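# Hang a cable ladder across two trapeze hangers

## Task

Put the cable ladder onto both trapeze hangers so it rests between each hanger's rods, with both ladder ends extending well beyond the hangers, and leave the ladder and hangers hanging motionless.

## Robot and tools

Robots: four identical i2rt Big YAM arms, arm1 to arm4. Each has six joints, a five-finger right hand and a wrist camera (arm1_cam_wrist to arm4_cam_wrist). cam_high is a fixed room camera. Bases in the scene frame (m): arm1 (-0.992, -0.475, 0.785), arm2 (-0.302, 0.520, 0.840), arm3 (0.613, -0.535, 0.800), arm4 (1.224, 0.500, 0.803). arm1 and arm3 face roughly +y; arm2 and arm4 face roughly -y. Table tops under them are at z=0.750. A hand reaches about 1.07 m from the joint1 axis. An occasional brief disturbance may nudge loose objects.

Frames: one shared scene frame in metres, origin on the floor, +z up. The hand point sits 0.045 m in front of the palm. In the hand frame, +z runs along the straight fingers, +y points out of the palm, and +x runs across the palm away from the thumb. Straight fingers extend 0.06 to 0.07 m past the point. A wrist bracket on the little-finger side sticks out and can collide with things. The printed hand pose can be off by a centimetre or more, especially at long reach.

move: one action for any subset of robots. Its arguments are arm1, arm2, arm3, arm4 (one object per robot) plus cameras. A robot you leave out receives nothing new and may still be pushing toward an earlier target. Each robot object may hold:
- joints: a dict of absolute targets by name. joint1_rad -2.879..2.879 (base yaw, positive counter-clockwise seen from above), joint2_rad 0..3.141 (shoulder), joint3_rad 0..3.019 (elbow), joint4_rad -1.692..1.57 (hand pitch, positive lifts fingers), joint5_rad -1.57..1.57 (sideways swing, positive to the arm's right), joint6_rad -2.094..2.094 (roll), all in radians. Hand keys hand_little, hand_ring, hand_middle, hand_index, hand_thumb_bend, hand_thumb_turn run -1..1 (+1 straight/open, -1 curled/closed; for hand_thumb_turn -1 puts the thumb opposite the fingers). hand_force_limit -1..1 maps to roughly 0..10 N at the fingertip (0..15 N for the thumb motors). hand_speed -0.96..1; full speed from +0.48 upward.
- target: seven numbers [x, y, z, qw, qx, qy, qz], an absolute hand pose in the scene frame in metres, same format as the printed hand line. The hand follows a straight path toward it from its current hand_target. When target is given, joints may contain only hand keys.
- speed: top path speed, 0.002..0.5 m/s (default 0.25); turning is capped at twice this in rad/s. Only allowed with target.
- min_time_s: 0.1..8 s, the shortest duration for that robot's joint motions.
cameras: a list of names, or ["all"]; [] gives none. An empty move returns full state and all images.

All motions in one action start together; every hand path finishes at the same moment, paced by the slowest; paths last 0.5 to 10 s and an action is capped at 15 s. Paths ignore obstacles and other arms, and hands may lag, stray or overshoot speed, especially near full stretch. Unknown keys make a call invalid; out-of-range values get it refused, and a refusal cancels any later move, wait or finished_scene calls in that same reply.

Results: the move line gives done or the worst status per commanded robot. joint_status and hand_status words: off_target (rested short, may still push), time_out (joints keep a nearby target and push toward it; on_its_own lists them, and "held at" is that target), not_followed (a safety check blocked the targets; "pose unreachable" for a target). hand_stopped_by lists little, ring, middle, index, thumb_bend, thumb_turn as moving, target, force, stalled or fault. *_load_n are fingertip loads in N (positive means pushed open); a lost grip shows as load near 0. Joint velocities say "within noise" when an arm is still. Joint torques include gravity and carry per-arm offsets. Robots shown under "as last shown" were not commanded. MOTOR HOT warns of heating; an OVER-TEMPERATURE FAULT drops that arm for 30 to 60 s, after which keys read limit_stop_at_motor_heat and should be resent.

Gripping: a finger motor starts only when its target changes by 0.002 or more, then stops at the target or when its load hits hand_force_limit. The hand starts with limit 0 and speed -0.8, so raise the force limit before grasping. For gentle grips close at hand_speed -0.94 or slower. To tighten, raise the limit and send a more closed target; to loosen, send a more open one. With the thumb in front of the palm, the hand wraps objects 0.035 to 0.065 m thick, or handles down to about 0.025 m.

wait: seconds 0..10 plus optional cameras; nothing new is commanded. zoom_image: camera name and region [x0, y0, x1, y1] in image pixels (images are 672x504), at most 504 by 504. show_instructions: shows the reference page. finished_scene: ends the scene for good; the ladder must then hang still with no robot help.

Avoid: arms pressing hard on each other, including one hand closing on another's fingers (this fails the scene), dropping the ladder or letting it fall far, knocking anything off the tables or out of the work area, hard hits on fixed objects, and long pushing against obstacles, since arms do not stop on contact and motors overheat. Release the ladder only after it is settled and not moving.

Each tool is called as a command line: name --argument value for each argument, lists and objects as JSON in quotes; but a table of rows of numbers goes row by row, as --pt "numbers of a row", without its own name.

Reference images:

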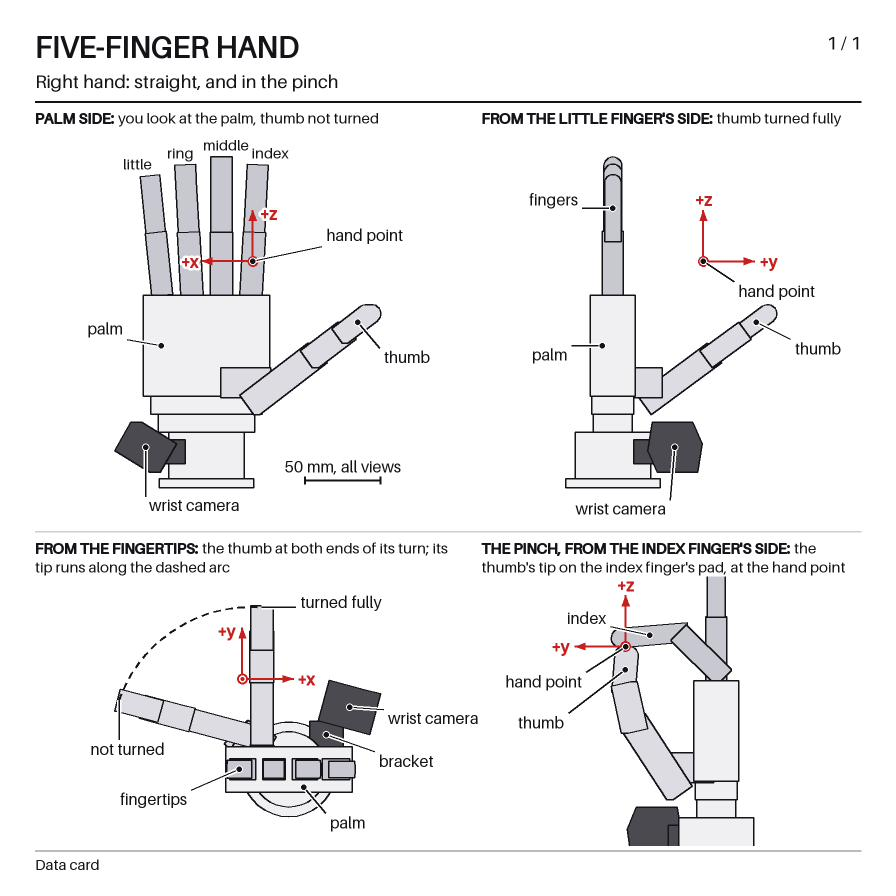

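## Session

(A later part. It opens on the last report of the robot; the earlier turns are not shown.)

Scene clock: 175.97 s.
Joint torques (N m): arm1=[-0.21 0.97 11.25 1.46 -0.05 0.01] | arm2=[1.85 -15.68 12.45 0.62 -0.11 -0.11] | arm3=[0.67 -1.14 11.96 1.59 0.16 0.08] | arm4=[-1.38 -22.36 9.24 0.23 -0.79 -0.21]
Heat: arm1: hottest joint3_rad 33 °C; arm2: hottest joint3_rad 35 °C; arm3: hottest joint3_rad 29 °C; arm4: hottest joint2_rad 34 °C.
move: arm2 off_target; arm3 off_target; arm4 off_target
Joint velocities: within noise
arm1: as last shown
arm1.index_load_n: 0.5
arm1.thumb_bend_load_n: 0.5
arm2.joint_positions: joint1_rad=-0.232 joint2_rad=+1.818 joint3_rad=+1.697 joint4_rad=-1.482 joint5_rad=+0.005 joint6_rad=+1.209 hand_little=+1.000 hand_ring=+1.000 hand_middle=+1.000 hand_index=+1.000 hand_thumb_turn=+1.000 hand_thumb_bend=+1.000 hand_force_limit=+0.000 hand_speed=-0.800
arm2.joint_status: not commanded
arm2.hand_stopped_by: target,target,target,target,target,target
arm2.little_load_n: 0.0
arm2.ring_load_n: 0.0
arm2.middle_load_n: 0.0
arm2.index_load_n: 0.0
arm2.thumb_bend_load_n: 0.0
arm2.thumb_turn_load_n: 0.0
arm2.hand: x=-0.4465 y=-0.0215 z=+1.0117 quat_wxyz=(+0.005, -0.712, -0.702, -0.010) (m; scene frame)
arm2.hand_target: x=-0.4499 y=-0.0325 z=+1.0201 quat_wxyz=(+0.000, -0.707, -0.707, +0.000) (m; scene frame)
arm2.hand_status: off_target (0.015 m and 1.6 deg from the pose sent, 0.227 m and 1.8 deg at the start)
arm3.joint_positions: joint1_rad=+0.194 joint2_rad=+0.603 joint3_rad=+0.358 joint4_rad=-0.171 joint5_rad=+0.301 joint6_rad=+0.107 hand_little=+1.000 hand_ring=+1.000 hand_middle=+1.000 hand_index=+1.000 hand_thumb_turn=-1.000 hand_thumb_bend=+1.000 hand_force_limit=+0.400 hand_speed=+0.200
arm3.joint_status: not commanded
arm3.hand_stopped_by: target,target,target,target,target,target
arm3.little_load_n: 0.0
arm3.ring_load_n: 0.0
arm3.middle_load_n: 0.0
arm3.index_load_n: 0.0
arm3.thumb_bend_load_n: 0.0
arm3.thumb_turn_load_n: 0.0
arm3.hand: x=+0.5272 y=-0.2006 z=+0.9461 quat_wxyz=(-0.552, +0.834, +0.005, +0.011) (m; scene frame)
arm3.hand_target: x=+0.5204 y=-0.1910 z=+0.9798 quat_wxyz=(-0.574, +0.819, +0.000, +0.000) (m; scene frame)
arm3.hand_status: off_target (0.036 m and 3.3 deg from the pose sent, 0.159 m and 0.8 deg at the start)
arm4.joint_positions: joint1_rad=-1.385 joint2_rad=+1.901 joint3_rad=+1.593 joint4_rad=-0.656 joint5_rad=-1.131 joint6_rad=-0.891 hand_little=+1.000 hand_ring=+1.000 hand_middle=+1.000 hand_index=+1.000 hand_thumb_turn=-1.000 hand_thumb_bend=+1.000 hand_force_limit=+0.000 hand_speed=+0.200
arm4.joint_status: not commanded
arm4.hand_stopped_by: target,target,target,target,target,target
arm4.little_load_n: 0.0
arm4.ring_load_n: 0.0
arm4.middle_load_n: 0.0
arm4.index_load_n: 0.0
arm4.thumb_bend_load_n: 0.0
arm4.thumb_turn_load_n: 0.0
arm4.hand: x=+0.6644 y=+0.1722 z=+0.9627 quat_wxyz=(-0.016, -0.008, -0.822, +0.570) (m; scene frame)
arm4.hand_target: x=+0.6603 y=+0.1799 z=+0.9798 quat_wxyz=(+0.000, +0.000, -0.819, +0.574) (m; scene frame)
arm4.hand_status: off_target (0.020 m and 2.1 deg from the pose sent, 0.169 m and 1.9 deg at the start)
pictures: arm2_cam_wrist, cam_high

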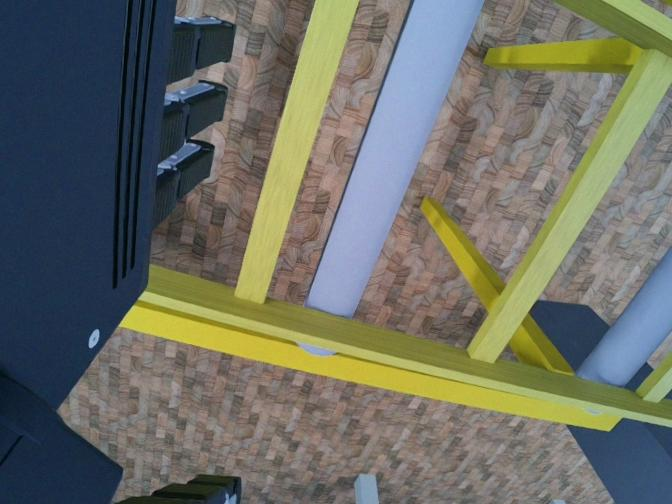

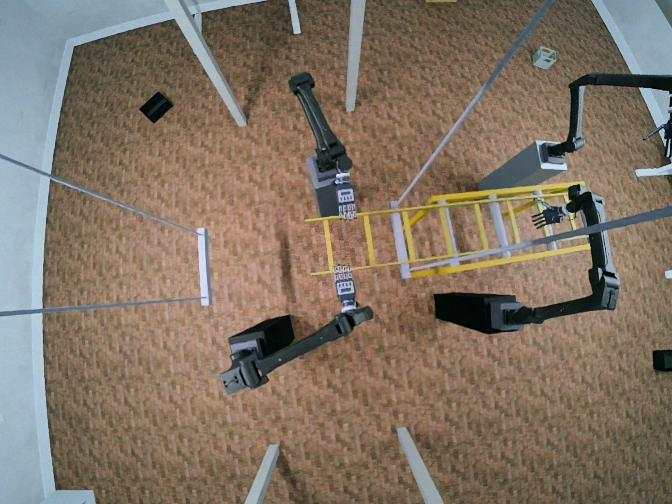

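move --arm3 '{"joints": {"joint1_rad": 0.036, "joint2_rad": 1.50, "joint3_rad": 1.262, "joint4_rad": -0.3, "joint5_rad": 0.0, "joint6_rad": 0.157}, "min_time_s": 2.5}' --arm4 '{"joints": {"joint1_rad": -1.117, "joint2_rad": 2.2, "joint3_rad": 2.3, "joint4_rad": -0.8, "joint5_rad": 0.0, "joint6_rad": -1.026}, "min_time_s": 2.5}' --arm2 '{"target": [-0.50, -0.033, 1.0, 0, 0.7071, 0.7071, 0], "speed": 0.2}'

move --arm3 '{"joints": {"joint4_rad": -1.30}, "min_time_s": 1.5}' --arm4 '{"joints": {"joint4_rad": -1.62, "joint2_rad": 2.3, "joint3_rad": 2.35}, "min_time_s": 1.5}' --cameras '["all"]'

Scene clock: 181.87 s.
Joint torques (N m): arm1=[-0.44 1.03 10.96 1.55 -0.05 0.04] | arm2=[2.02 -16.15 12.33 1.01 -0.12 -0.11] | arm3=[-4.6 -8.12 14.04 2.77 1.4 0.04] | arm4=[5.71 -25.41 18.97 2.54 -1.37 -0.13]
Heat: arm1: hottest joint3_rad 33 °C; arm2: hottest joint3_rad 34 °C; arm3: hottest joint3_rad 30 °C; arm4: hottest joint2_rad 33 °C.
move: arm2 off_target; arm3 time_out; arm4 time_out
Joint velocities: within noise
arm1: as last shown
arm1.middle_load_n: -0.5
arm1.index_load_n: 0.0
arm1.thumb_bend_load_n: 0.0
arm2.joint_positions: joint1_rad=-0.315 joint2_rad=+1.879 joint3_rad=+1.734 joint4_rad=-1.467 joint5_rad=+0.007 joint6_rad=+1.129 hand_little=+1.000 hand_ring=+1.000 hand_middle=+1.000 hand_index=+1.000 hand_thumb_turn=+1.000 hand_thumb_bend=+1.000 hand_force_limit=+0.000 hand_speed=-0.800
arm2.joint_status: not commanded
arm2.hand_stopped_by: target,target,target,target,target,target
arm2.little_load_n: 0.0
arm2.ring_load_n: 0.0
arm2.middle_load_n: 0.0
arm2.index_load_n: 0.0
arm2.thumb_bend_load_n: 0.0
arm2.thumb_turn_load_n: 0.0
arm2.hand: x=-0.4960 y=-0.0189 z=+0.9924 quat_wxyz=(+0.006, -0.713, -0.701, -0.015) (m; scene frame)
arm2.hand_target: x=-0.4999 y=-0.0325 z=+1.0002 quat_wxyz=(+0.000, -0.707, -0.707, +0.000) (m; scene frame)
arm2.hand_status: off_target (0.017 m and 2.1 deg from the pose sent, 0.056 m and 1.6 deg at the start)
arm3.joint_positions: joint1_rad=+0.087 joint2_rad=+1.464 joint3_rad=+1.177 joint4_rad=-0.329 joint5_rad=-0.041 joint6_rad=+0.153 hand_little=+1.000 hand_ring=+1.000 hand_middle=+0.999 hand_index=+1.000 hand_thumb_turn=-1.000 hand_thumb_bend=+1.000 hand_force_limit=+0.400 hand_speed=+0.200
arm3.joint_status: joint1_rad time_out (moved -0.107 of -0.158); joint5_rad time_out (moved -0.342 of -0.301); the others done
arm3.hand_stopped_by: target,target,target,target,target,target
arm3.little_load_n: 0.0
arm3.ring_load_n: -6.5
arm3.middle_load_n: -4.5
arm3.index_load_n: 0.0
arm3.thumb_bend_load_n: 0.0
arm3.thumb_turn_load_n: 0.0
arm3.on_its_own: joint1_rad reads +0.087 and still pushes toward +0.036 since a time_out; joint5_rad reads -0.041 and still pushes toward +0.000 since a time_out
arm3.hand: x=+0.4419 y=+0.0444 z=+1.0042 quat_wxyz=(-0.446, +0.889, +0.034, -0.100) (m; scene frame)
arm3.hand_target: x=+0.4735 y=+0.0883 z=+1.0350 quat_wxyz=(-0.485, +0.871, +0.001, -0.076) (m; scene frame)
arm3.hand_status: not commanded
arm4.joint_positions: joint1_rad=-1.205 joint2_rad=+2.201 joint3_rad=+2.185 joint4_rad=-0.834 joint5_rad=+0.036 joint6_rad=-1.018 hand_little=+1.000 hand_ring=+1.000 hand_middle=+1.000 hand_index=+1.000 hand_thumb_turn=-1.000 hand_thumb_bend=+1.000 hand_force_limit=+0.000 hand_speed=+0.200
arm4.joint_status: joint1_rad time_out (moved +0.180 of +0.268); joint3_rad time_out (moved +0.591 of +0.707); joint5_rad time_out (moved +1.167 of +1.131); the others done
arm4.hand_stopped_by: target,target,target,target,target,target
arm4.little_load_n: 0.0
arm4.ring_load_n: 0.0
arm4.middle_load_n: 0.0
arm4.index_load_n: 0.0
arm4.thumb_bend_load_n: 0.0
arm4.thumb_turn_load_n: 0.0
arm4.on_its_own: joint1_rad reads -1.205 and still pushes toward -1.117 since a time_out; joint3_rad reads +2.185 and still pushes toward +2.297 since a time_out; joint5_rad reads +0.036 and still pushes toward +0.000 since a time_out
arm4.hand: x=+0.4722 y=+0.1795 z=+0.9458 quat_wxyz=(+0.312, -0.052, -0.936, +0.155) (m; scene frame)
arm4.hand_target: x=+0.4777 y=+0.0922 z=+1.0105 quat_wxyz=(+0.355, -0.001, -0.909, +0.218) (m; scene frame)
arm4.hand_status: not commanded
pictures: none

not run: a stop came earlier in this reply.

move --arm3 '{"joints": {"joint1_rad": 0.087, "joint2_rad": 1.35, "joint3_rad": 1.10, "joint4_rad": -0.329, "joint5_rad": -0.041}, "min_time_s": 1}' --arm4 '{"joints": {"joint1_rad": -1.205, "joint2_rad": 2.15, "joint3_rad": 2.185, "joint4_rad": -0.834, "joint5_rad": 0.036}, "min_time_s": 1}' --cameras '["cam_high", "arm3_cam_wrist", "arm4_cam_wrist"]'

Scene clock: 183.73 s.
Joint torques (N m): arm1=[-0.62 1.03 11.18 1.54 -0.06 0] | arm2=[2.14 -16.32 12.41 0.99 -0.14 -0.12] | arm3=[-0.03 -11.58 8.31 1.85 -0.22 0.04] | arm4=[-1.08 -28.4 9.51 1.07 0.2 -0.12]
Heat: arm1: hottest joint3_rad 33 °C; arm2: hottest joint3_rad 34 °C; arm3: hottest joint3_rad 30 °C; arm4: hottest joint2_rad 33 °C.
move: arm3 done; arm4 done
Joint velocities: within noise
arm1.joint_positions: joint1_rad=+0.437 joint2_rad=+0.614 joint3_rad=+1.368 joint4_rad=-1.170 joint5_rad=+0.105 joint6_rad=-1.150 hand_little=+1.000 hand_ring=+1.000 hand_middle=+1.000 hand_index=+1.000 hand_thumb_turn=+1.000 hand_thumb_bend=+1.000 hand_force_limit=+0.000 hand_speed=-0.800
arm1.joint_status: not commanded
arm1.hand_stopped_by: target,target,target,target,target,target
arm1.little_load_n: 0.0
arm1.ring_load_n: 0.0
arm1.middle_load_n: 0.0
arm1.index_load_n: 0.0
arm1.thumb_bend_load_n: 0.0
arm1.thumb_turn_load_n: 0.0
arm1.hand: x=-0.9996 y=-0.2167 z=+1.2951 quat_wxyz=(-0.473, +0.653, +0.526, +0.270) (m; scene frame)
arm1.hand_target: x=-0.9991 y=-0.2185 z=+1.3077 quat_wxyz=(-0.484, +0.648, +0.521, +0.275) (m; scene frame)
arm1.hand_status: not commanded
arm2: as last shown
arm3.joint_positions: joint1_rad=+0.086 joint2_rad=+1.371 joint3_rad=+1.094 joint4_rad=-0.332 joint5_rad=-0.037 joint6_rad=+0.153 hand_little=+1.000 hand_ring=+1.000 hand_middle=+1.000 hand_index=+1.000 hand_thumb_turn=-1.000 hand_thumb_bend=+1.000 hand_force_limit=+0.400 hand_speed=+0.200
arm3.joint_status: all done
arm3.hand_stopped_by: target,target,target,target,target,target
arm3.little_load_n: 0.0
arm3.ring_load_n: 0.0
arm3.middle_load_n: 0.0
arm3.index_load_n: 0.0
arm3.thumb_bend_load_n: 0.0
arm3.thumb_turn_load_n: 0.0
arm3.hand: x=+0.4499 y=+0.0124 z=+1.0103 quat_wxyz=(-0.450, +0.887, +0.033, -0.098) (m; scene frame)
arm3.hand_target: x=+0.4482 y=+0.0125 z=+1.0260 quat_wxyz=(-0.462, +0.880, +0.033, -0.103) (m; scene frame)
arm3.hand_status: not commanded
arm4.joint_positions: joint1_rad=-1.197 joint2_rad=+2.189 joint3_rad=+2.185 joint4_rad=-0.834 joint5_rad=+0.033 joint6_rad=-1.018 hand_little=+1.000 hand_ring=+1.000 hand_middle=+1.000 hand_index=+1.000 hand_thumb_turn=-1.000 hand_thumb_bend=+1.000 hand_force_limit=+0.000 hand_speed=+0.200
arm4.joint_status: all done
arm4.hand_stopped_by: target,target,target,target,target,target
arm4.little_load_n: 0.0
arm4.ring_load_n: 0.0
arm4.middle_load_n: 0.5
arm4.index_load_n: 0.0
arm4.thumb_bend_load_n: 0.0
arm4.thumb_turn_load_n: 0.0
arm4.hand: x=+0.4750 y=+0.1730 z=+0.9552 quat_wxyz=(+0.315, -0.048, -0.934, +0.161) (m; scene frame)
arm4.hand_target: x=+0.4729 y=+0.1809 z=+0.9863 quat_wxyz=(+0.333, -0.049, -0.927, +0.165) (m; scene frame)
arm4.hand_status: not commanded
pictures: arm3_cam_wrist, arm4_cam_wrist, cam_high

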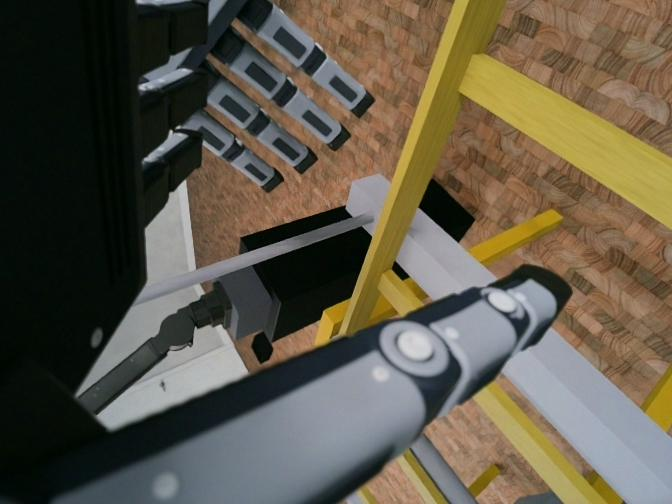

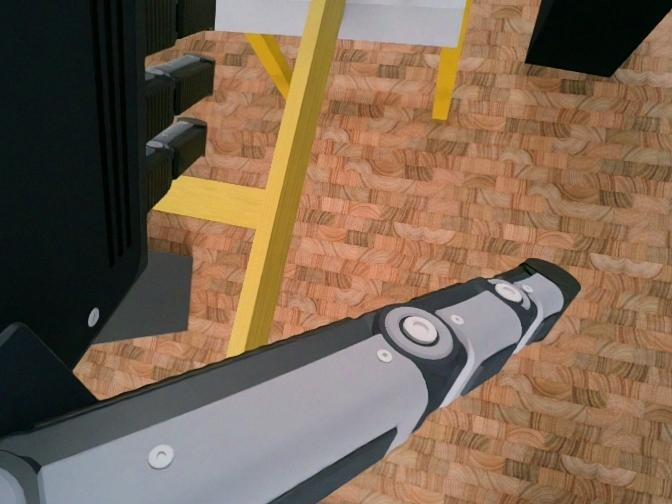

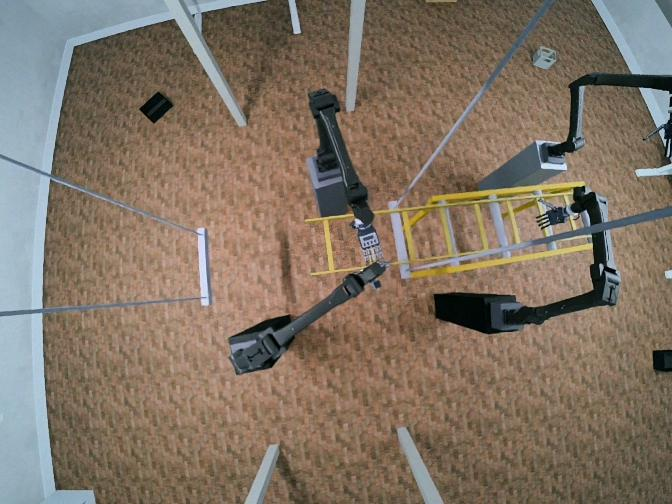

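move --arm3 '{"joints": {"joint1_rad": 0.086, "joint2_rad": 1.0, "joint3_rad": 1.0, "joint4_rad": -0.5}, "min_time_s": 1.5}'

move --arm3 '{"joints": {"joint1_rad": 0.036, "joint2_rad": 1.35, "joint3_rad": 1.262, "joint4_rad": -1.45, "joint5_rad": 0.0, "joint6_rad": 0.157}, "min_time_s": 2}' --cameras '["cam_high", "arm3_cam_wrist", "arm4_cam_wrist"]'

Scene clock: 186.17 s.
Joint torques (N m): arm1=[-0.97 1.73 11.21 1.55 -0.03 0.05] | arm2=[2.02 -16.32 12.33 0.95 -0.09 -0.12] | arm3=[-0.09 -6.59 8.7 1.62 -0.22 0.04] | arm4=[-0.97 -28.51 9.52 1.07 0.2 -0.13]
Heat: arm1: hottest joint3_rad 33 °C; arm2: hottest joint3_rad 34 °C; arm3: hottest joint3_rad 30 °C; arm4: hottest joint2_rad 34 °C.
move: arm3 done
Joint velocities: within noise
arm1, arm2, arm4: as last shown
arm3.joint_positions: joint1_rad=+0.086 joint2_rad=+1.012 joint3_rad=+0.993 joint4_rad=-0.491 joint5_rad=-0.037 joint6_rad=+0.153 hand_little=+1.000 hand_ring=+1.000 hand_middle=+1.000 hand_index=+1.000 hand_thumb_turn=-1.000 hand_thumb_bend=+1.000 hand_force_limit=+0.400 hand_speed=+0.200
arm3.joint_status: all done
arm3.hand_stopped_by: target,target,target,target,target,target
arm3.little_load_n: 0.0
arm3.ring_load_n: 0.0
arm3.middle_load_n: -0.5
arm3.index_load_n: 0.0
arm3.thumb_bend_load_n: 0.0
arm3.thumb_turn_load_n: 0.0
arm3.hand: x=+0.4706 y=-0.0866 z=+1.0995 quat_wxyz=(-0.492, +0.864, +0.033, -0.105) (m; scene frame)
arm3.hand_target: x=+0.4701 y=-0.0892 z=+1.1074 quat_wxyz=(-0.496, +0.861, +0.032, -0.109) (m; scene frame)
arm3.hand_status: not commanded
arm4.middle_load_n: 0.0
pictures: none

Scene clock: 188.77 s.
Joint torques (N m): arm1=[-0.26 1.96 11.21 1.62 -0.05 0] | arm2=[1.85 -16.5 12.29 0.94 -0.12 -0.12] | arm3=[-1.03 -7.59 10.45 0.08 0.08 0.03] | arm4=[-1.03 -28.51 9.51 1.07 0.2 -0.13]
Heat: arm1: hottest joint3_rad 33 °C; arm2: hottest joint3_rad 34 °C; arm3: hottest joint3_rad 30 °C; arm4: hottest joint2_rad 35 °C.
move: arm3 done
Joint velocities: within noise
arm1, arm2, arm4: as last shown
arm3.joint_positions: joint1_rad=+0.047 joint2_rad=+1.339 joint3_rad=+1.214 joint4_rad=-1.439 joint5_rad=-0.004 joint6_rad=+0.153 hand_little=+1.000 hand_ring=+1.000 hand_middle=+1.000 hand_index=+1.000 hand_thumb_turn=-1.000 hand_thumb_bend=+1.000 hand_force_limit=+0.400 hand_speed=+0.200
arm3.joint_status: all done
arm3.hand_stopped_by: target,target,target,target,target,target
arm3.little_load_n: 0.0
arm3.ring_load_n: 0.0
arm3.middle_load_n: 0.0
arm3.index_load_n: 0.0
arm3.thumb_bend_load_n: 0.0
arm3.thumb_turn_load_n: 0.0
arm3.hand: x=+0.5181 y=-0.2185 z=+0.9973 quat_wxyz=(+0.000, +1.000, +0.008, -0.001) (m; scene frame)
arm3.hand_target: x=+0.5199 y=-0.2046 z=+1.0100 quat_wxyz=(-0.014, +1.000, +0.000, -0.001) (m; scene frame)
arm3.hand_status: not commanded
pictures: arm3_cam_wrist, arm4_cam_wrist, cam_high

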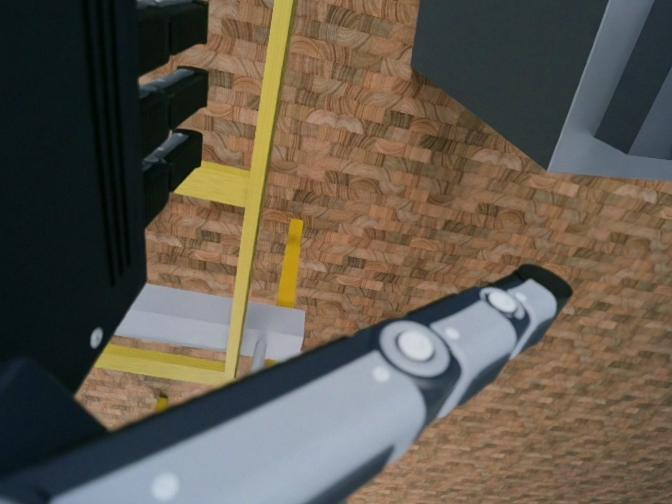

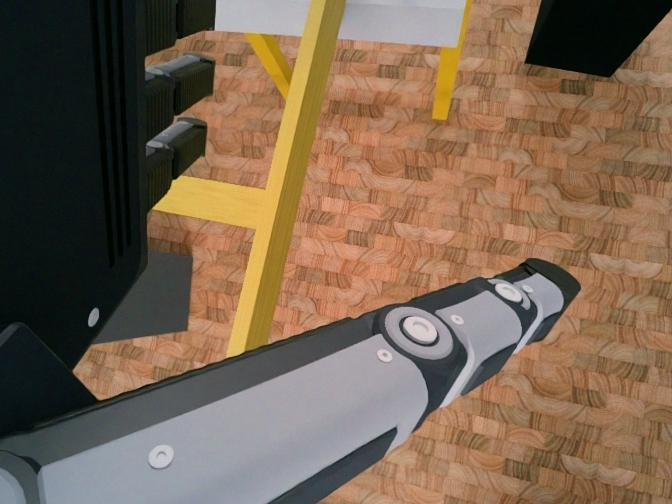

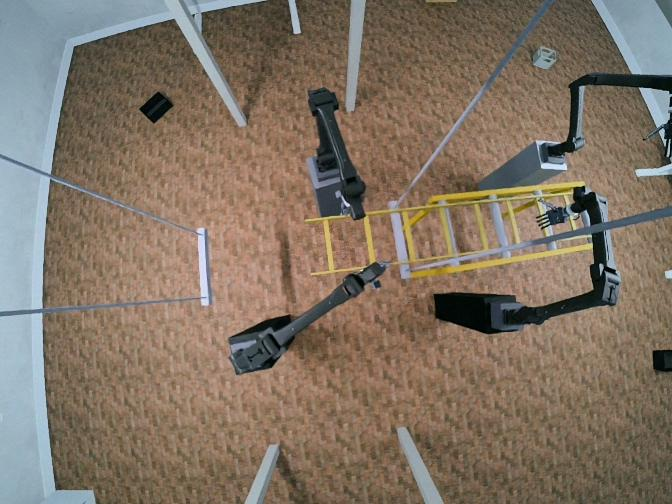

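move --arm3 '{"target": [0.538, -0.204, 0.93, 0, 1, 0, 0], "speed": 0.1}' --cameras '["arm3_cam_wrist"]'

Scene clock: 191.07 s.
Joint torques (N m): arm1=[-0.67 1.38 11.15 1.58 -0.06 0.02] | arm2=[1.9 -16.38 12.3 1.02 -0.13 -0.08] | arm3=[-1.08 -7.94 7.05 0.92 0.02 -0.1] | arm4=[-0.97 -28.51 9.51 1.06 0.2 -0.13]
Heat: arm1: hottest joint3_rad 33 °C; arm2: hottest joint3_rad 34 °C; arm3: hottest joint3_rad 30 °C; arm4: hottest joint2_rad 35 °C.
move: arm3 done
Joint velocities: within noise
arm1, arm2, arm4: as last shown
arm1.ring_load_n: 0.5
arm3.joint_positions: joint1_rad=+0.000 joint2_rad=+1.397 joint3_rad=+1.096 joint4_rad=-1.272 joint5_rad=-0.004 joint6_rad=+0.121 hand_little=+1.000 hand_ring=+1.000 hand_middle=+1.000 hand_index=+1.000 hand_thumb_turn=-1.000 hand_thumb_bend=+1.000 hand_force_limit=+0.400 hand_speed=+0.200
arm3.joint_status: not commanded
arm3.hand_stopped_by: target,target,target,target,target,target
arm3.little_load_n: 0.0
arm3.ring_load_n: 0.0
arm3.middle_load_n: 0.0
arm3.index_load_n: 0.0
arm3.thumb_bend_load_n: 0.0
arm3.thumb_turn_load_n: 0.0
arm3.hand: x=+0.5344 y=-0.2103 z=+0.9323 quat_wxyz=(+0.004, +1.000, +0.000, -0.001) (m; scene frame)
arm3.hand_target: x=+0.5381 y=-0.2040 z=+0.9301 quat_wxyz=(+0.000, +1.000, +0.000, +0.000) (m; scene frame)
arm3.hand_status: done (0.008 m and 0.5 deg from the pose sent, 0.072 m and 0.9 deg at the start)
pictures: arm3_cam_wrist

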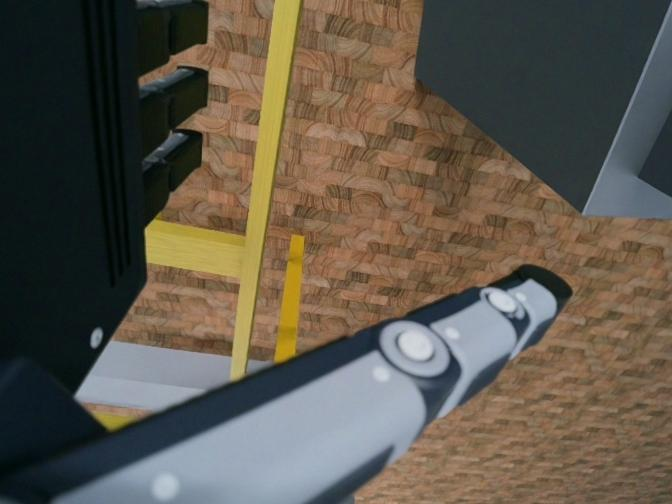

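move --arm3 '{"target": [0.540, -0.202, 0.808, 0, 1, 0, 0], "speed": 0.1}' --cameras '["arm3_cam_wrist", "arm4_cam_wrist", "cam_high"]'

Scene clock: 193.33 s.
Joint torques (N m): arm1=[-0.15 0.38 11.18 1.52 -0.07 0.09] | arm2=[2.26 -16.38 12.25 1.01 -0.14 -0.15] | arm3=[-1.32 -8.82 6.02 0.92 0.02 -0.11] | arm4=[-0.91 -28.45 9.51 1.07 0.2 -0.12]
Heat: arm1: hottest joint3_rad 33 °C; arm2: hottest joint3_rad 34 °C; arm3: hottest joint3_rad 30 °C; arm4: hottest joint2_rad 35 °C.
move: arm3 done
Joint velocities: within noise
arm1, arm2, arm4: as last shown
arm1.ring_load_n: 0.0
arm2.little_load_n: -0.5
arm3.joint_positions: joint1_rad=-0.004 joint2_rad=+1.561 joint3_rad=+0.916 joint4_rad=-0.929 joint5_rad=-0.004 joint6_rad=+0.116 hand_little=+1.000 hand_ring=+1.000 hand_middle=+1.000 hand_index=+1.000 hand_thumb_turn=-1.000 hand_thumb_bend=+1.000 hand_force_limit=+0.400 hand_speed=+0.200
arm3.joint_status: not commanded
arm3.hand_stopped_by: target,target,target,target,target,target
arm3.little_load_n: 0.0
arm3.ring_load_n: 0.0
arm3.middle_load_n: 0.0
arm3.index_load_n: 0.0
arm3.thumb_bend_load_n: 0.0
arm3.thumb_turn_load_n: 0.0
arm3.hand: x=+0.5360 y=-0.2076 z=+0.8109 quat_wxyz=(+0.004, +1.000, +0.001, -0.001) (m; scene frame)
arm3.hand_target: x=+0.5401 y=-0.2022 z=+0.8080 quat_wxyz=(+0.000, +1.000, +0.000, +0.000) (m; scene frame)
arm3.hand_status: done (0.007 m and 0.5 deg from the pose sent, 0.125 m and 0.5 deg at the start)
pictures: arm3_cam_wrist, arm4_cam_wrist, cam_high

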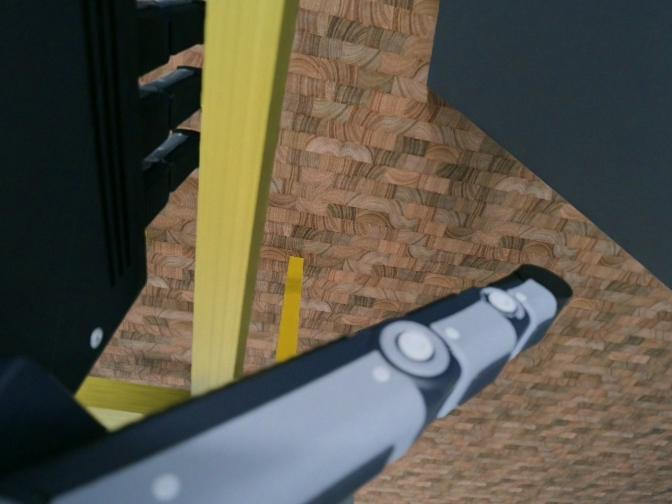

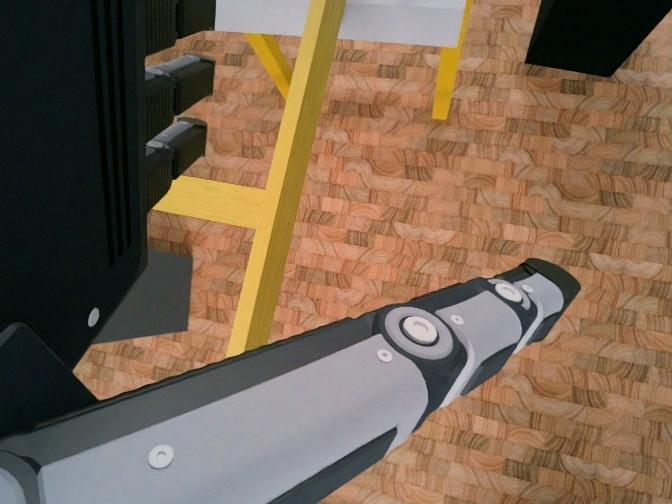

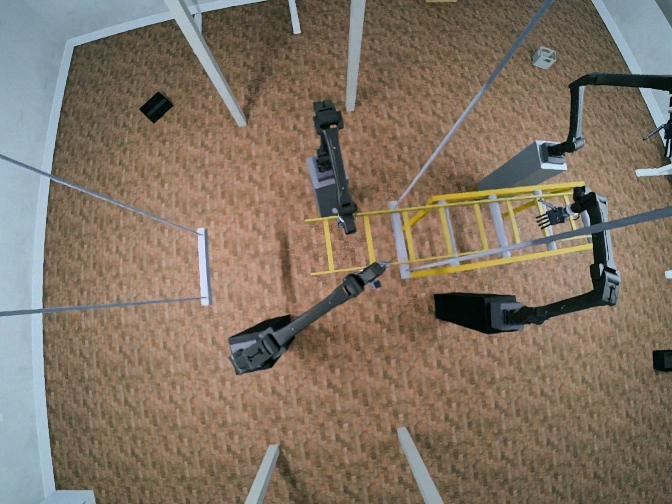

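move --arm3 '{"target": [0.540, -0.209, 0.798, 0, 1, 0, 0], "speed": 0.08}'

move --arm3 '{"joints": {"hand_speed": -0.6, "hand_force_limit": 0.0, "hand_index": -1.0, "hand_middle": -1.0, "hand_ring": -1.0, "hand_little": -1.0}}' --cameras '["arm3_cam_wrist"]'

Scene clock: 195.00 s.
Joint torques (N m): arm1=[-0.97 1.85 11.26 1.32 -0.07 0.03] | arm2=[2.32 -16.56 12.37 0.98 -0.15 -0.09] | arm3=[-0.85 -8.59 5.68 0.96 0.03 -0.1] | arm4=[-0.97 -28.45 9.52 1.06 0.2 -0.13]
Heat: arm1: hottest joint3_rad 33 °C; arm2: hottest joint3_rad 34 °C; arm3: hottest joint3_rad 30 °C; arm4: hottest joint2_rad 36 °C.
move: arm3 done
Joint velocities: within noise
arm1, arm2, arm4: as last shown
arm2.little_load_n: 0.0
arm3.joint_positions: joint1_rad=-0.004 joint2_rad=+1.561 joint3_rad=+0.888 joint4_rad=-0.895 joint5_rad=-0.004 joint6_rad=+0.115 hand_little=+1.000 hand_ring=+1.000 hand_middle=+1.000 hand_index=+1.000 hand_thumb_turn=-1.000 hand_thumb_bend=+1.000 hand_force_limit=+0.400 hand_speed=+0.200
arm3.joint_status: not commanded
arm3.hand_stopped_by: target,target,target,target,target,target
arm3.little_load_n: 0.0
arm3.ring_load_n: 0.0
arm3.middle_load_n: 0.0
arm3.index_load_n: 0.0
arm3.thumb_bend_load_n: 0.0
arm3.thumb_turn_load_n: 0.0
arm3.hand: x=+0.5366 y=-0.2129 z=+0.8021 quat_wxyz=(+0.002, +1.000, +0.001, -0.001) (m; scene frame)
arm3.hand_target: x=+0.5401 y=-0.2091 z=+0.7980 quat_wxyz=(+0.000, +1.000, +0.000, +0.000) (m; scene frame)
arm3.hand_status: done (0.007 m and 0.2 deg from the pose sent, 0.014 m and 0.5 deg at the start)
arm4.thumb_bend_load_n: -0.5
pictures: none

Scene clock: 197.30 s.
Joint torques (N m): arm1=[-0.62 0.85 11.19 1.46 -0.05 0.06] | arm2=[2.32 -16.67 12.33 1.02 -0.11 -0.1] | arm3=[-1.14 -9.58 6.04 0.65 -0.01 -0.08] | arm4=[-0.97 -28.45 9.52 1.09 0.2 -0.12]
Heat: arm1: hottest joint3_rad 33 °C; arm2: hottest joint3_rad 34 °C; arm3: hottest joint3_rad 30 °C; arm4: hottest joint2_rad 36 °C.
move: arm3 done
Joint velocities: within noise
arm1, arm2, arm4: as last shown
arm2.thumb_turn_load_n: 0.5
arm3.joint_positions: joint1_rad=-0.004 joint2_rad=+1.573 joint3_rad=+0.881 joint4_rad=-0.889 joint5_rad=-0.004 joint6_rad=+0.116 hand_little=-1.000 hand_ring=-1.000 hand_middle=-1.000 hand_index=-1.000 hand_thumb_turn=-1.000 hand_thumb_bend=+1.000 hand_force_limit=+0.000 hand_speed=-0.600
arm3.joint_status: all done
arm3.hand_stopped_by: target,target,target,target,target,target
arm3.little_load_n: 0.0
arm3.ring_load_n: 0.5
arm3.middle_load_n: 0.0
arm3.index_load_n: 0.5
arm3.thumb_bend_load_n: 0.0
arm3.thumb_turn_load_n: 0.0
arm3.hand: x=+0.5370 y=-0.2161 z=+0.7964 quat_wxyz=(+0.008, +1.000, +0.001, +0.000) (m; scene frame)
arm3.hand_target: x=+0.5400 y=-0.2090 z=+0.7981 quat_wxyz=(+0.000, +1.000, +0.000, +0.000) (m; scene frame)
arm3.hand_status: not commanded
arm4.thumb_bend_load_n: 0.0
pictures: arm3_cam_wrist

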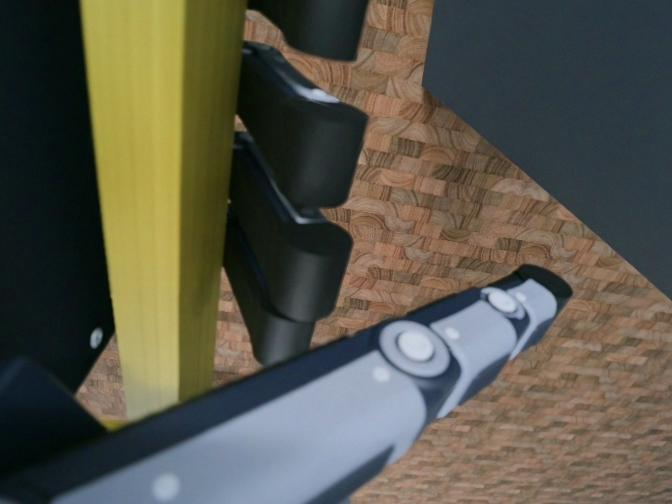

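move --arm4 '{"joints": {"joint1_rad": -1.10, "joint2_rad": 2.0, "joint3_rad": 2.2, "joint4_rad": -1.5, "joint5_rad": 0.0, "joint6_rad": -1.026}, "min_time_s": 2}'

move --arm4 '{"target": [0.625, 0.165, 0.96, 0, 0, 1, 0], "speed": 0.2}' --cameras '["arm3_cam_wrist", "arm4_cam_wrist", "cam_high"]'

Scene clock: 200.30 s.
Joint torques (N m): arm1=[-0.79 1.32 11.21 1.28 -0.06 0] | arm2=[2.2 -16.38 12.36 0.9 -0.13 -0.11] | arm3=[-1.03 -9.47 6.11 0.62 0 -0.1] | arm4=[0.38 -25 9.98 -0.18 -0.09 -0.11]
Heat: arm1: hottest joint3_rad 33 °C; arm2: hottest joint2_rad 33 °C; arm3: hottest joint3_rad 30 °C; arm4: hottest joint2_rad 36 °C.
move: arm4 done
Joint velocities: within noise
arm1, arm3: as last shown
arm2.joint_positions: joint1_rad=-0.315 joint2_rad=+1.879 joint3_rad=+1.734 joint4_rad=-1.467 joint5_rad=+0.007 joint6_rad=+1.129 hand_little=+1.000 hand_ring=+1.000 hand_middle=+1.000 hand_index=+1.000 hand_thumb_turn=+1.000 hand_thumb_bend=+1.000 hand_force_limit=+0.000 hand_speed=-0.800
arm2.joint_status: not commanded
arm2.hand_stopped_by: target,target,target,target,target,target
arm2.little_load_n: 0.0
arm2.ring_load_n: 0.0
arm2.middle_load_n: 0.0
arm2.index_load_n: 0.0
arm2.thumb_bend_load_n: -0.5
arm2.thumb_turn_load_n: 0.5
arm2.hand: x=-0.4960 y=-0.0189 z=+0.9924 quat_wxyz=(+0.006, -0.713, -0.701, -0.015) (m; scene frame)
arm2.hand_target: x=-0.4999 y=-0.0325 z=+1.0002 quat_wxyz=(+0.000, -0.707, -0.707, +0.000) (m; scene frame)
arm2.hand_status: not commanded
arm3.index_load_n: 1.0
arm3.thumb_bend_load_n: -0.5
arm4.joint_positions: joint1_rad=-1.110 joint2_rad=+2.032 joint3_rad=+2.185 joint4_rad=-1.490 joint5_rad=+0.003 joint6_rad=-1.018 hand_little=+1.000 hand_ring=+1.000 hand_middle=+1.000 hand_index=+1.000 hand_thumb_turn=-1.000 hand_thumb_bend=+1.000 hand_force_limit=+0.000 hand_speed=+0.200
arm4.joint_status: all done
arm4.hand_stopped_by: target,target,target,target,target,target
arm4.little_load_n: 0.0
arm4.ring_load_n: 0.0
arm4.middle_load_n: 0.0
arm4.index_load_n: 0.0
arm4.thumb_bend_load_n: 0.0
arm4.thumb_turn_load_n: 0.0
arm4.hand: x=+0.6615 y=+0.1988 z=+1.0193 quat_wxyz=(+0.094, -0.002, -0.994, +0.059) (m; scene frame)
arm4.hand_target: x=+0.6669 y=+0.1942 z=+1.0449 quat_wxyz=(+0.109, +0.008, -0.991, +0.071) (m; scene frame)
arm4.hand_status: not commanded
pictures: none

Scene clock: 201.87 s.
Joint torques (N m): arm1=[-0.56 1.9 11.38 1.62 -0.07 0.05] | arm2=[2.08 -16.5 12.3 1.07 -0.13 -0.12] | arm3=[-0.97 -9.47 6.16 0.65 0.01 -0.08] | arm4=[0.67 -26.93 13.33 -0.54 0.2 0.03]
Heat: arm1: hottest joint3_rad 33 °C; arm2: hottest joint2_rad 33 °C; arm3: hottest joint3_rad 30 °C; arm4: hottest joint2_rad 36 °C.
move: arm4 off_target
Joint velocities: within noise
arm1.joint_positions: joint1_rad=+0.437 joint2_rad=+0.614 joint3_rad=+1.368 joint4_rad=-1.170 joint5_rad=+0.105 joint6_rad=-1.150 hand_little=+1.000 hand_ring=+1.000 hand_middle=+1.000 hand_index=+1.000 hand_thumb_turn=+1.000 hand_thumb_bend=+1.000 hand_force_limit=+0.000 hand_speed=-0.800
arm1.joint_status: not commanded
arm1.hand_stopped_by: target,target,target,target,target,target
arm1.little_load_n: 0.0
arm1.ring_load_n: 0.0
arm1.middle_load_n: 0.0
arm1.index_load_n: 0.0
arm1.thumb_bend_load_n: 0.0
arm1.thumb_turn_load_n: 0.0
arm1.hand: x=-0.9996 y=-0.2167 z=+1.2951 quat_wxyz=(-0.473, +0.653, +0.526, +0.270) (m; scene frame)
arm1.hand_target: x=-0.9991 y=-0.2185 z=+1.3077 quat_wxyz=(-0.484, +0.648, +0.521, +0.275) (m; scene frame)
arm1.hand_status: not commanded
arm2, arm3: as last shown
arm2.thumb_bend_load_n: 0.0
arm2.thumb_turn_load_n: 0.0
arm3.index_load_n: 0.5
arm4.joint_positions: joint1_rad=-1.109 joint2_rad=+2.370 joint3_rad=+2.531 joint4_rad=-1.684 joint5_rad=+0.007 joint6_rad=-1.018 hand_little=+1.000 hand_ring=+1.000 hand_middle=+1.000 hand_index=+1.000 hand_thumb_turn=-1.000 hand_thumb_bend=+1.000 hand_force_limit=+0.000 hand_speed=+0.200
arm4.joint_status: not commanded
arm4.hand_stopped_by: target,target,target,target,target,target
arm4.little_load_n: 0.0
arm4.ring_load_n: 0.0
arm4.middle_load_n: 0.0
arm4.index_load_n: 0.0
arm4.thumb_bend_load_n: 0.0
arm4.thumb_turn_load_n: 0.0
arm4.hand: x=+0.6300 y=+0.1789 z=+0.9328 quat_wxyz=(+0.017, -0.001, -1.000, +0.009) (m; scene frame)
arm4.hand_target: x=+0.6268 y=+0.1663 z=+0.9594 quat_wxyz=(+0.043, +0.004, -0.999, +0.024) (m; scene frame)
arm4.hand_status: off_target (0.031 m and 2.2 deg from the pose sent, 0.077 m and 12.8 deg at the start; a joint's target at an end of its range on 31 of 47 steps)
pictures: arm3_cam_wrist, arm4_cam_wrist, cam_high

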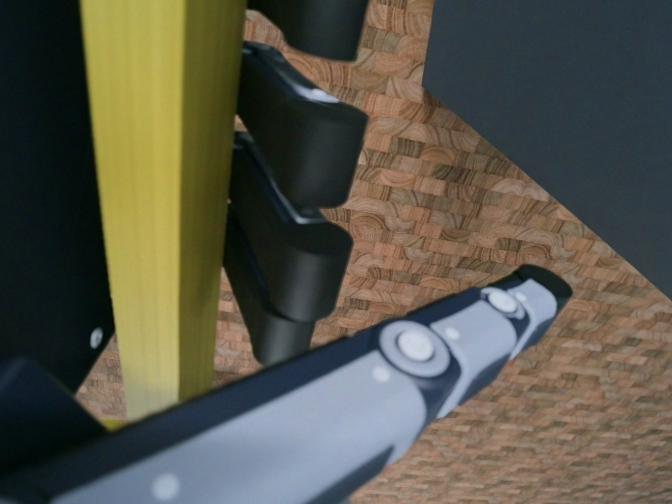

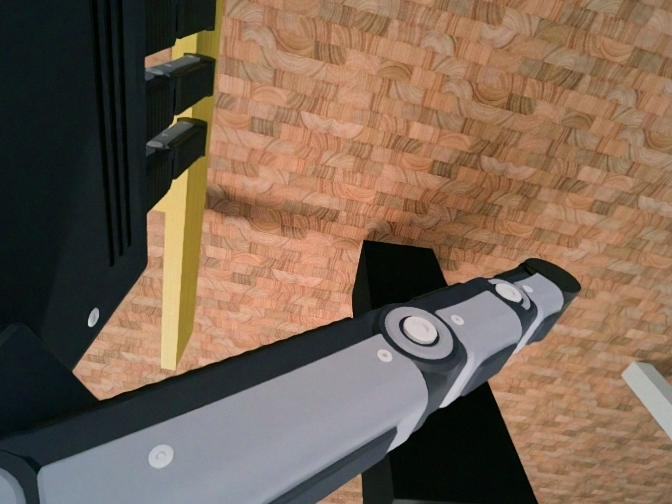

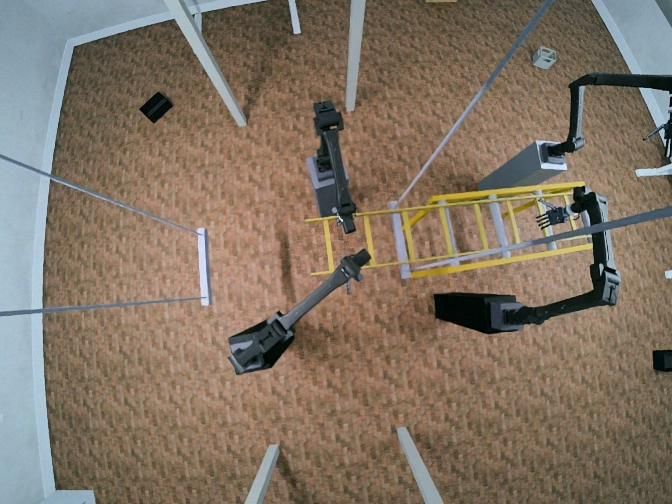

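move --arm4 '{"target": [0.632, 0.150, 0.975, 0, 0, 1, 0], "speed": 0.1}' --cameras '["arm4_cam_wrist"]'

Scene clock: 203.73 s.
Joint torques (N m): arm1=[-0.03 1.49 11.26 1.48 -0.05 0.02] | arm2=[1.73 -16.26 12.33 1.02 -0.13 -0.13] | arm3=[-1.03 -9.7 6.09 0.62 0.02 -0.09] | arm4=[0.5 -27.81 13.52 -0.54 0.18 0.14]
Heat: arm1: hottest joint3_rad 33 °C; arm2: hottest joint2_rad 34 °C; arm3: hottest joint3_rad 30 °C; arm4: hottest joint2_rad 36 °C.
move: arm4 off_target
Joint velocities: within noise
arm1, arm2, arm3: as last shown
arm1.middle_load_n: 0.5
arm3.index_load_n: 1.0
arm3.thumb_bend_load_n: 0.0
arm4.joint_positions: joint1_rad=-1.082 joint2_rad=+2.370 joint3_rad=+2.540 joint4_rad=-1.684 joint5_rad=+0.009 joint6_rad=-1.010 hand_little=+1.000 hand_ring=+1.000 hand_middle=+1.000 hand_index=+1.000 hand_thumb_turn=-1.000 hand_thumb_bend=+1.000 hand_force_limit=+0.000 hand_speed=+0.200
arm4.joint_status: not commanded
arm4.hand_stopped_by: target,target,target,target,target,target
arm4.little_load_n: 0.0
arm4.ring_load_n: 0.0
arm4.middle_load_n: 0.0
arm4.index_load_n: 0.0
arm4.thumb_bend_load_n: 0.0
arm4.thumb_turn_load_n: 0.0
arm4.hand: x=+0.6377 y=+0.1617 z=+0.9360 quat_wxyz=(+0.021, +0.009, -1.000, +0.012) (m; scene frame)
arm4.hand_target: x=+0.6343 y=+0.1517 z=+0.9741 quat_wxyz=(+0.054, +0.006, -0.998, +0.032) (m; scene frame)
arm4.hand_status: off_target (0.041 m and 2.9 deg from the pose sent, 0.051 m and 2.2 deg at the start; a joint's target at an end of its range on 32 of 33 steps)
pictures: arm4_cam_wrist

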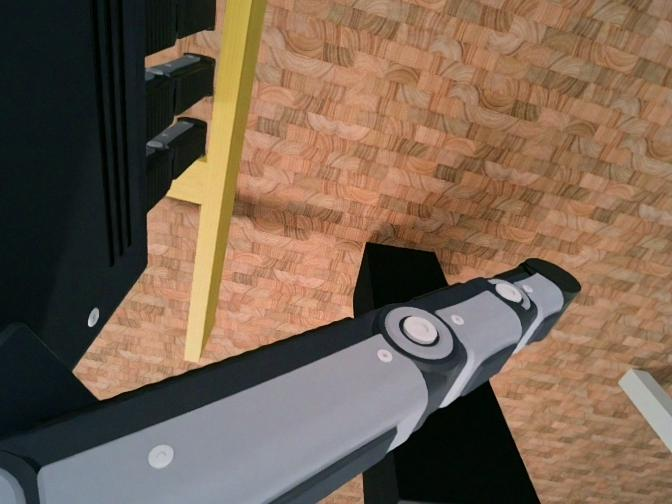

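move --arm4 '{"joints": {"hand_index": 0.1, "hand_middle": 0.1, "hand_ring": 0.1, "hand_little": 0.1}}'

move --arm4 '{"target": [0.615, 0.118, 0.955, 0, 0, 1, 0], "speed": 0.1}' --cameras '["arm4_cam_wrist"]'

Scene clock: 205.57 s.
Joint torques (N m): arm1=[-0.73 0.79 11.04 1.48 -0.04 0.03] | arm2=[2.37 -16.03 12.3 1.06 -0.08 -0.13] | arm3=[-0.97 -9.7 6.13 0.59 0.02 -0.09] | arm4=[0.32 -27.75 13.49 -0.53 0.17 0.14]
Heat: arm1: hottest joint3_rad 33 °C; arm2: hottest joint2_rad 34 °C; arm3: hottest joint3_rad 30 °C; arm4: hottest joint2_rad 35 °C.
move: arm4 done
Joint velocities: within noise
arm1, arm2, arm3: as last shown
arm1.ring_load_n: 0.5
arm1.middle_load_n: 0.0
arm3.index_load_n: 0.5
arm4.joint_positions: joint1_rad=-1.082 joint2_rad=+2.370 joint3_rad=+2.540 joint4_rad=-1.684 joint5_rad=+0.010 joint6_rad=-1.009 hand_little=+0.100 hand_ring=+0.100 hand_middle=+0.100 hand_index=+0.100 hand_thumb_turn=-1.000 hand_thumb_bend=+1.000 hand_force_limit=+0.000 hand_speed=+0.200
arm4.joint_status: all done
arm4.hand_stopped_by: target,target,target,target,target,target
arm4.little_load_n: -0.5
arm4.ring_load_n: 0.0
arm4.middle_load_n: 0.0
arm4.index_load_n: 0.0
arm4.thumb_bend_load_n: 0.0
arm4.thumb_turn_load_n: 0.0
arm4.hand: x=+0.6376 y=+0.1619 z=+0.9361 quat_wxyz=(+0.021, +0.009, -1.000, +0.011) (m; scene frame)
arm4.hand_target: x=+0.6343 y=+0.1517 z=+0.9741 quat_wxyz=(+0.054, +0.006, -0.998, +0.031) (m; scene frame)
arm4.hand_status: not commanded
pictures: none

Scene clock: 207.20 s.
Joint torques (N m): arm1=[-0.44 1.14 10.97 1.76 -0.05 0.03] | arm2=[1.96 -16.15 12.25 1.09 -0.1 -0.12] | arm3=[-0.79 -9.41 6.06 0.68 0.01 -0.09] | arm4=[0.38 -25.76 13.45 -0.38 0.19 0.14]
Heat: arm1: hottest joint3_rad 33 °C; arm2: hottest joint2_rad 34 °C; arm3: hottest joint3_rad 30 °C; arm4: hottest joint2_rad 35 °C.
move: arm4 off_target
Joint velocities: within noise
arm1, arm2, arm3: as last shown
arm1.ring_load_n: 0.0
arm3.index_load_n: 1.0
arm4.joint_positions: joint1_rad=-1.059 joint2_rad=+2.454 joint3_rad=+2.712 joint4_rad=-1.684 joint5_rad=+0.012 joint6_rad=-0.995 hand_little=+0.100 hand_ring=+0.100 hand_middle=+0.100 hand_index=+0.100 hand_thumb_turn=-1.000 hand_thumb_bend=+1.000 hand_force_limit=+0.000 hand_speed=+0.200
arm4.joint_status: not commanded
arm4.hand_stopped_by: target,target,target,target,target,target
arm4.little_load_n: 0.0
arm4.ring_load_n: 0.0
arm4.middle_load_n: 0.0
arm4.index_load_n: 0.0
arm4.thumb_bend_load_n: 0.0
arm4.thumb_turn_load_n: 0.0
arm4.hand: x=+0.6184 y=+0.1295 z=+0.9380 quat_wxyz=(+0.058, +0.013, -0.998, +0.035) (m; scene frame)
arm4.hand_target: x=+0.6165 y=+0.1191 z=+0.9545 quat_wxyz=(+0.076, +0.010, -0.996, +0.047) (m; scene frame)
arm4.hand_status: off_target (0.021 m and 7.9 deg from the pose sent, 0.053 m and 2.9 deg at the start; a joint's target at an end of its range on 48 of 49 steps)
pictures: arm4_cam_wrist

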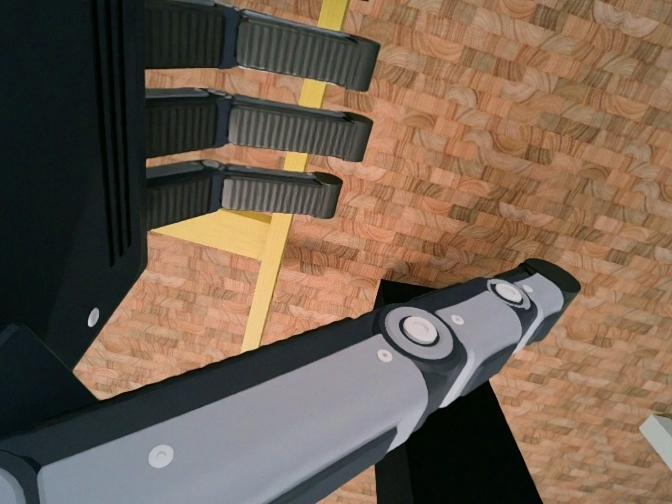

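move --arm4 '{"joints": {"hand_index": 1.0, "hand_middle": 1.0, "hand_ring": 1.0, "hand_little": 1.0}}'

move --arm4 '{"target": [0.615, 0.122, 0.87, 0, 0, 1, 0], "speed": 0.1}' --cameras '["arm4_cam_wrist"]'

Scene clock: 208.37 s.
Joint torques (N m): arm1=[-1.14 1.14 11.19 1.42 -0.01 0.07] | arm2=[1.96 -16.44 12.29 0.95 -0.14 -0.11] | arm3=[-0.79 -9.41 6.04 0.62 0.01 -0.08] | arm4=[0.32 -25.93 13.46 -0.38 0.16 0.13]
Heat: arm1: hottest joint3_rad 33 °C; arm2: hottest joint2_rad 34 °C; arm3: hottest joint3_rad 30 °C; arm4: hottest joint2_rad 35 °C.
move: arm4 done
Joint velocities: within noise
arm1, arm2, arm3: as last shown
arm1.middle_load_n: 0.5
arm4.joint_positions: joint1_rad=-1.059 joint2_rad=+2.454 joint3_rad=+2.712 joint4_rad=-1.684 joint5_rad=+0.013 joint6_rad=-0.994 hand_little=+1.000 hand_ring=+1.000 hand_middle=+1.000 hand_index=+1.000 hand_thumb_turn=-1.000 hand_thumb_bend=+1.000 hand_force_limit=+0.000 hand_speed=+0.200
arm4.joint_status: all done
arm4.hand_stopped_by: target,target,target,target,target,target
arm4.little_load_n: 0.0
arm4.ring_load_n: 0.0
arm4.middle_load_n: 0.0
arm4.index_load_n: 0.0
arm4.thumb_bend_load_n: 0.0
arm4.thumb_turn_load_n: 0.0
arm4.hand: x=+0.6184 y=+0.1296 z=+0.9380 quat_wxyz=(+0.058, +0.012, -0.998, +0.035) (m; scene frame)
arm4.hand_target: x=+0.6165 y=+0.1191 z=+0.9545 quat_wxyz=(+0.076, +0.010, -0.996, +0.047) (m; scene frame)
arm4.hand_status: not commanded
pictures: none

Scene clock: 210.10 s.
Joint torques (N m): arm1=[-0.73 1.44 11.21 1.59 -0.04 0.06] | arm2=[2.14 -16.44 12.3 1.07 -0.11 -0.13] | arm3=[-0.97 -9.47 6.08 0.59 0.01 -0.07] | arm4=[-0.21 -26.29 13.41 -0.58 -0.09 0.15]
Heat: arm1: hottest joint3_rad 33 °C; arm2: hottest joint2_rad 34 °C; arm3: hottest joint3_rad 30 °C; arm4: hottest joint2_rad 35 °C.
move: arm4 off_target
Joint velocities: within noise
arm1, arm2, arm3: as last shown
arm1.middle_load_n: 0.0
arm4.joint_positions: joint1_rad=-1.059 joint2_rad=+2.576 joint3_rad=+2.717 joint4_rad=-1.684 joint5_rad=+0.012 joint6_rad=-0.989 hand_little=+1.000 hand_ring=+1.000 hand_middle=+1.000 hand_index=+1.000 hand_thumb_turn=-1.000 hand_thumb_bend=+1.000 hand_force_limit=+0.000 hand_speed=+0.200
arm4.joint_status: not commanded
arm4.hand_stopped_by: target,target,target,target,target,target
arm4.little_load_n: 0.0
arm4.ring_load_n: 0.0
arm4.middle_load_n: 0.0
arm4.index_load_n: 0.0
arm4.thumb_bend_load_n: 0.0
arm4.thumb_turn_load_n: 0.0
arm4.hand: x=+0.6217 y=+0.1307 z=+0.8563 quat_wxyz=(+0.009, +0.010, -1.000, +0.003) (m; scene frame)
arm4.hand_target: x=+0.6163 y=+0.1229 z=+0.8699 quat_wxyz=(+0.025, +0.003, -1.000, +0.016) (m; scene frame)
arm4.hand_status: off_target (0.018 m and 1.6 deg from the pose sent, 0.068 m and 7.9 deg at the start; a joint's target at an end of its range on 49 of 52 steps)
pictures: arm4_cam_wrist

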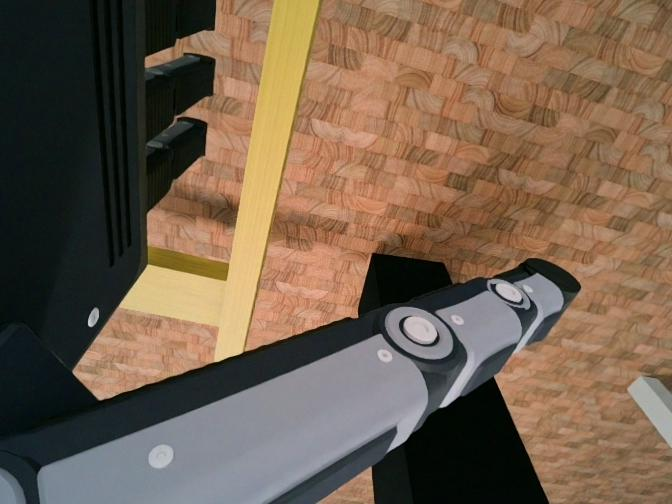

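move --arm4 '{"target": [0.612, 0.130, 0.83, 0, 0, 1, 0], "speed": 0.1}' --cameras '["arm4_cam_wrist"]'

Scene clock: 211.73 s.
Joint torques (N m): arm1=[-0.79 1.38 11.08 1.43 -0.02 0] | arm2=[2.02 -16.32 12.18 0.99 -0.11 -0.11] | arm3=[-1.03 -9.58 6.09 0.64 0.01 -0.1] | arm4=[-1.03 -27.34 13.27 -0.69 -0.09 0.09]
Heat: arm1: hottest joint3_rad 33 °C; arm2: hottest joint2_rad 34 °C; arm3: hottest joint3_rad 30 °C; arm4: hottest joint2_rad 35 °C.
move: arm4 off_target
Joint velocities: within noise
arm1, arm2: as last shown
arm3.joint_positions: joint1_rad=-0.004 joint2_rad=+1.573 joint3_rad=+0.881 joint4_rad=-0.889 joint5_rad=-0.004 joint6_rad=+0.116 hand_little=-1.000 hand_ring=-1.000 hand_middle=-1.000 hand_index=-1.000 hand_thumb_turn=-1.000 hand_thumb_bend=+1.000 hand_force_limit=+0.000 hand_speed=-0.600
arm3.joint_status: not commanded
arm3.hand_stopped_by: target,target,target,target,target,target
arm3.little_load_n: 0.0
arm3.ring_load_n: 0.5
arm3.middle_load_n: 0.0
arm3.index_load_n: 0.5
arm3.thumb_bend_load_n: -0.5
arm3.thumb_turn_load_n: 0.0
arm3.hand: x=+0.5370 y=-0.2161 z=+0.7964 quat_wxyz=(+0.008, +1.000, +0.001, +0.000) (m; scene frame)
arm3.hand_target: x=+0.5400 y=-0.2090 z=+0.7981 quat_wxyz=(+0.000, +1.000, +0.000, +0.000) (m; scene frame)
arm3.hand_status: not commanded
arm4.joint_positions: joint1_rad=-1.059 joint2_rad=+2.647 joint3_rad=+2.737 joint4_rad=-1.684 joint5_rad=+0.010 joint6_rad=-0.989 hand_little=+1.000 hand_ring=+1.000 hand_middle=+1.000 hand_index=+1.000 hand_thumb_turn=-1.000 hand_thumb_bend=+1.000 hand_force_limit=+0.000 hand_speed=+0.200
arm4.joint_status: not commanded
arm4.hand_stopped_by: target,target,target,target,target,target
arm4.little_load_n: 0.0
arm4.ring_load_n: 0.0
arm4.middle_load_n: 0.0
arm4.index_load_n: 0.0
arm4.thumb_bend_load_n: 0.0
arm4.thumb_turn_load_n: 0.0
arm4.hand: x=+0.6242 y=+0.1316 z=+0.8138 quat_wxyz=(-0.013, +0.010, -1.000, -0.011) (m; scene frame)
arm4.hand_target: x=+0.6131 y=+0.1307 z=+0.8301 quat_wxyz=(+0.005, +0.001, -1.000, +0.003) (m; scene frame)
arm4.hand_status: off_target (0.020 m and 2.3 deg from the pose sent, 0.028 m and 1.6 deg at the start; a joint's target at an end of its range on 27 of 38 steps)
pictures: arm4_cam_wrist

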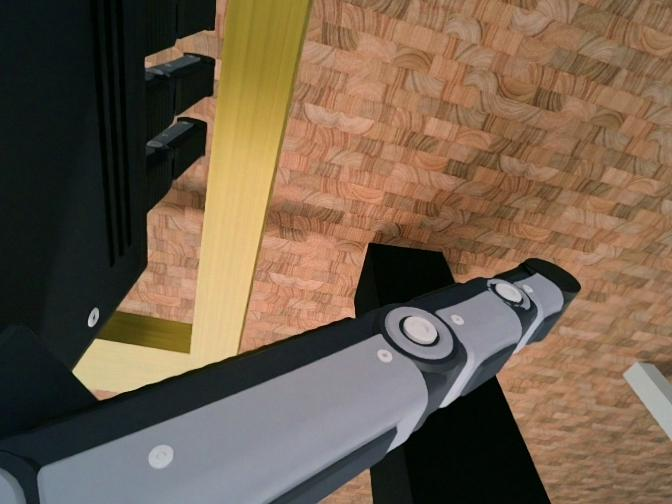

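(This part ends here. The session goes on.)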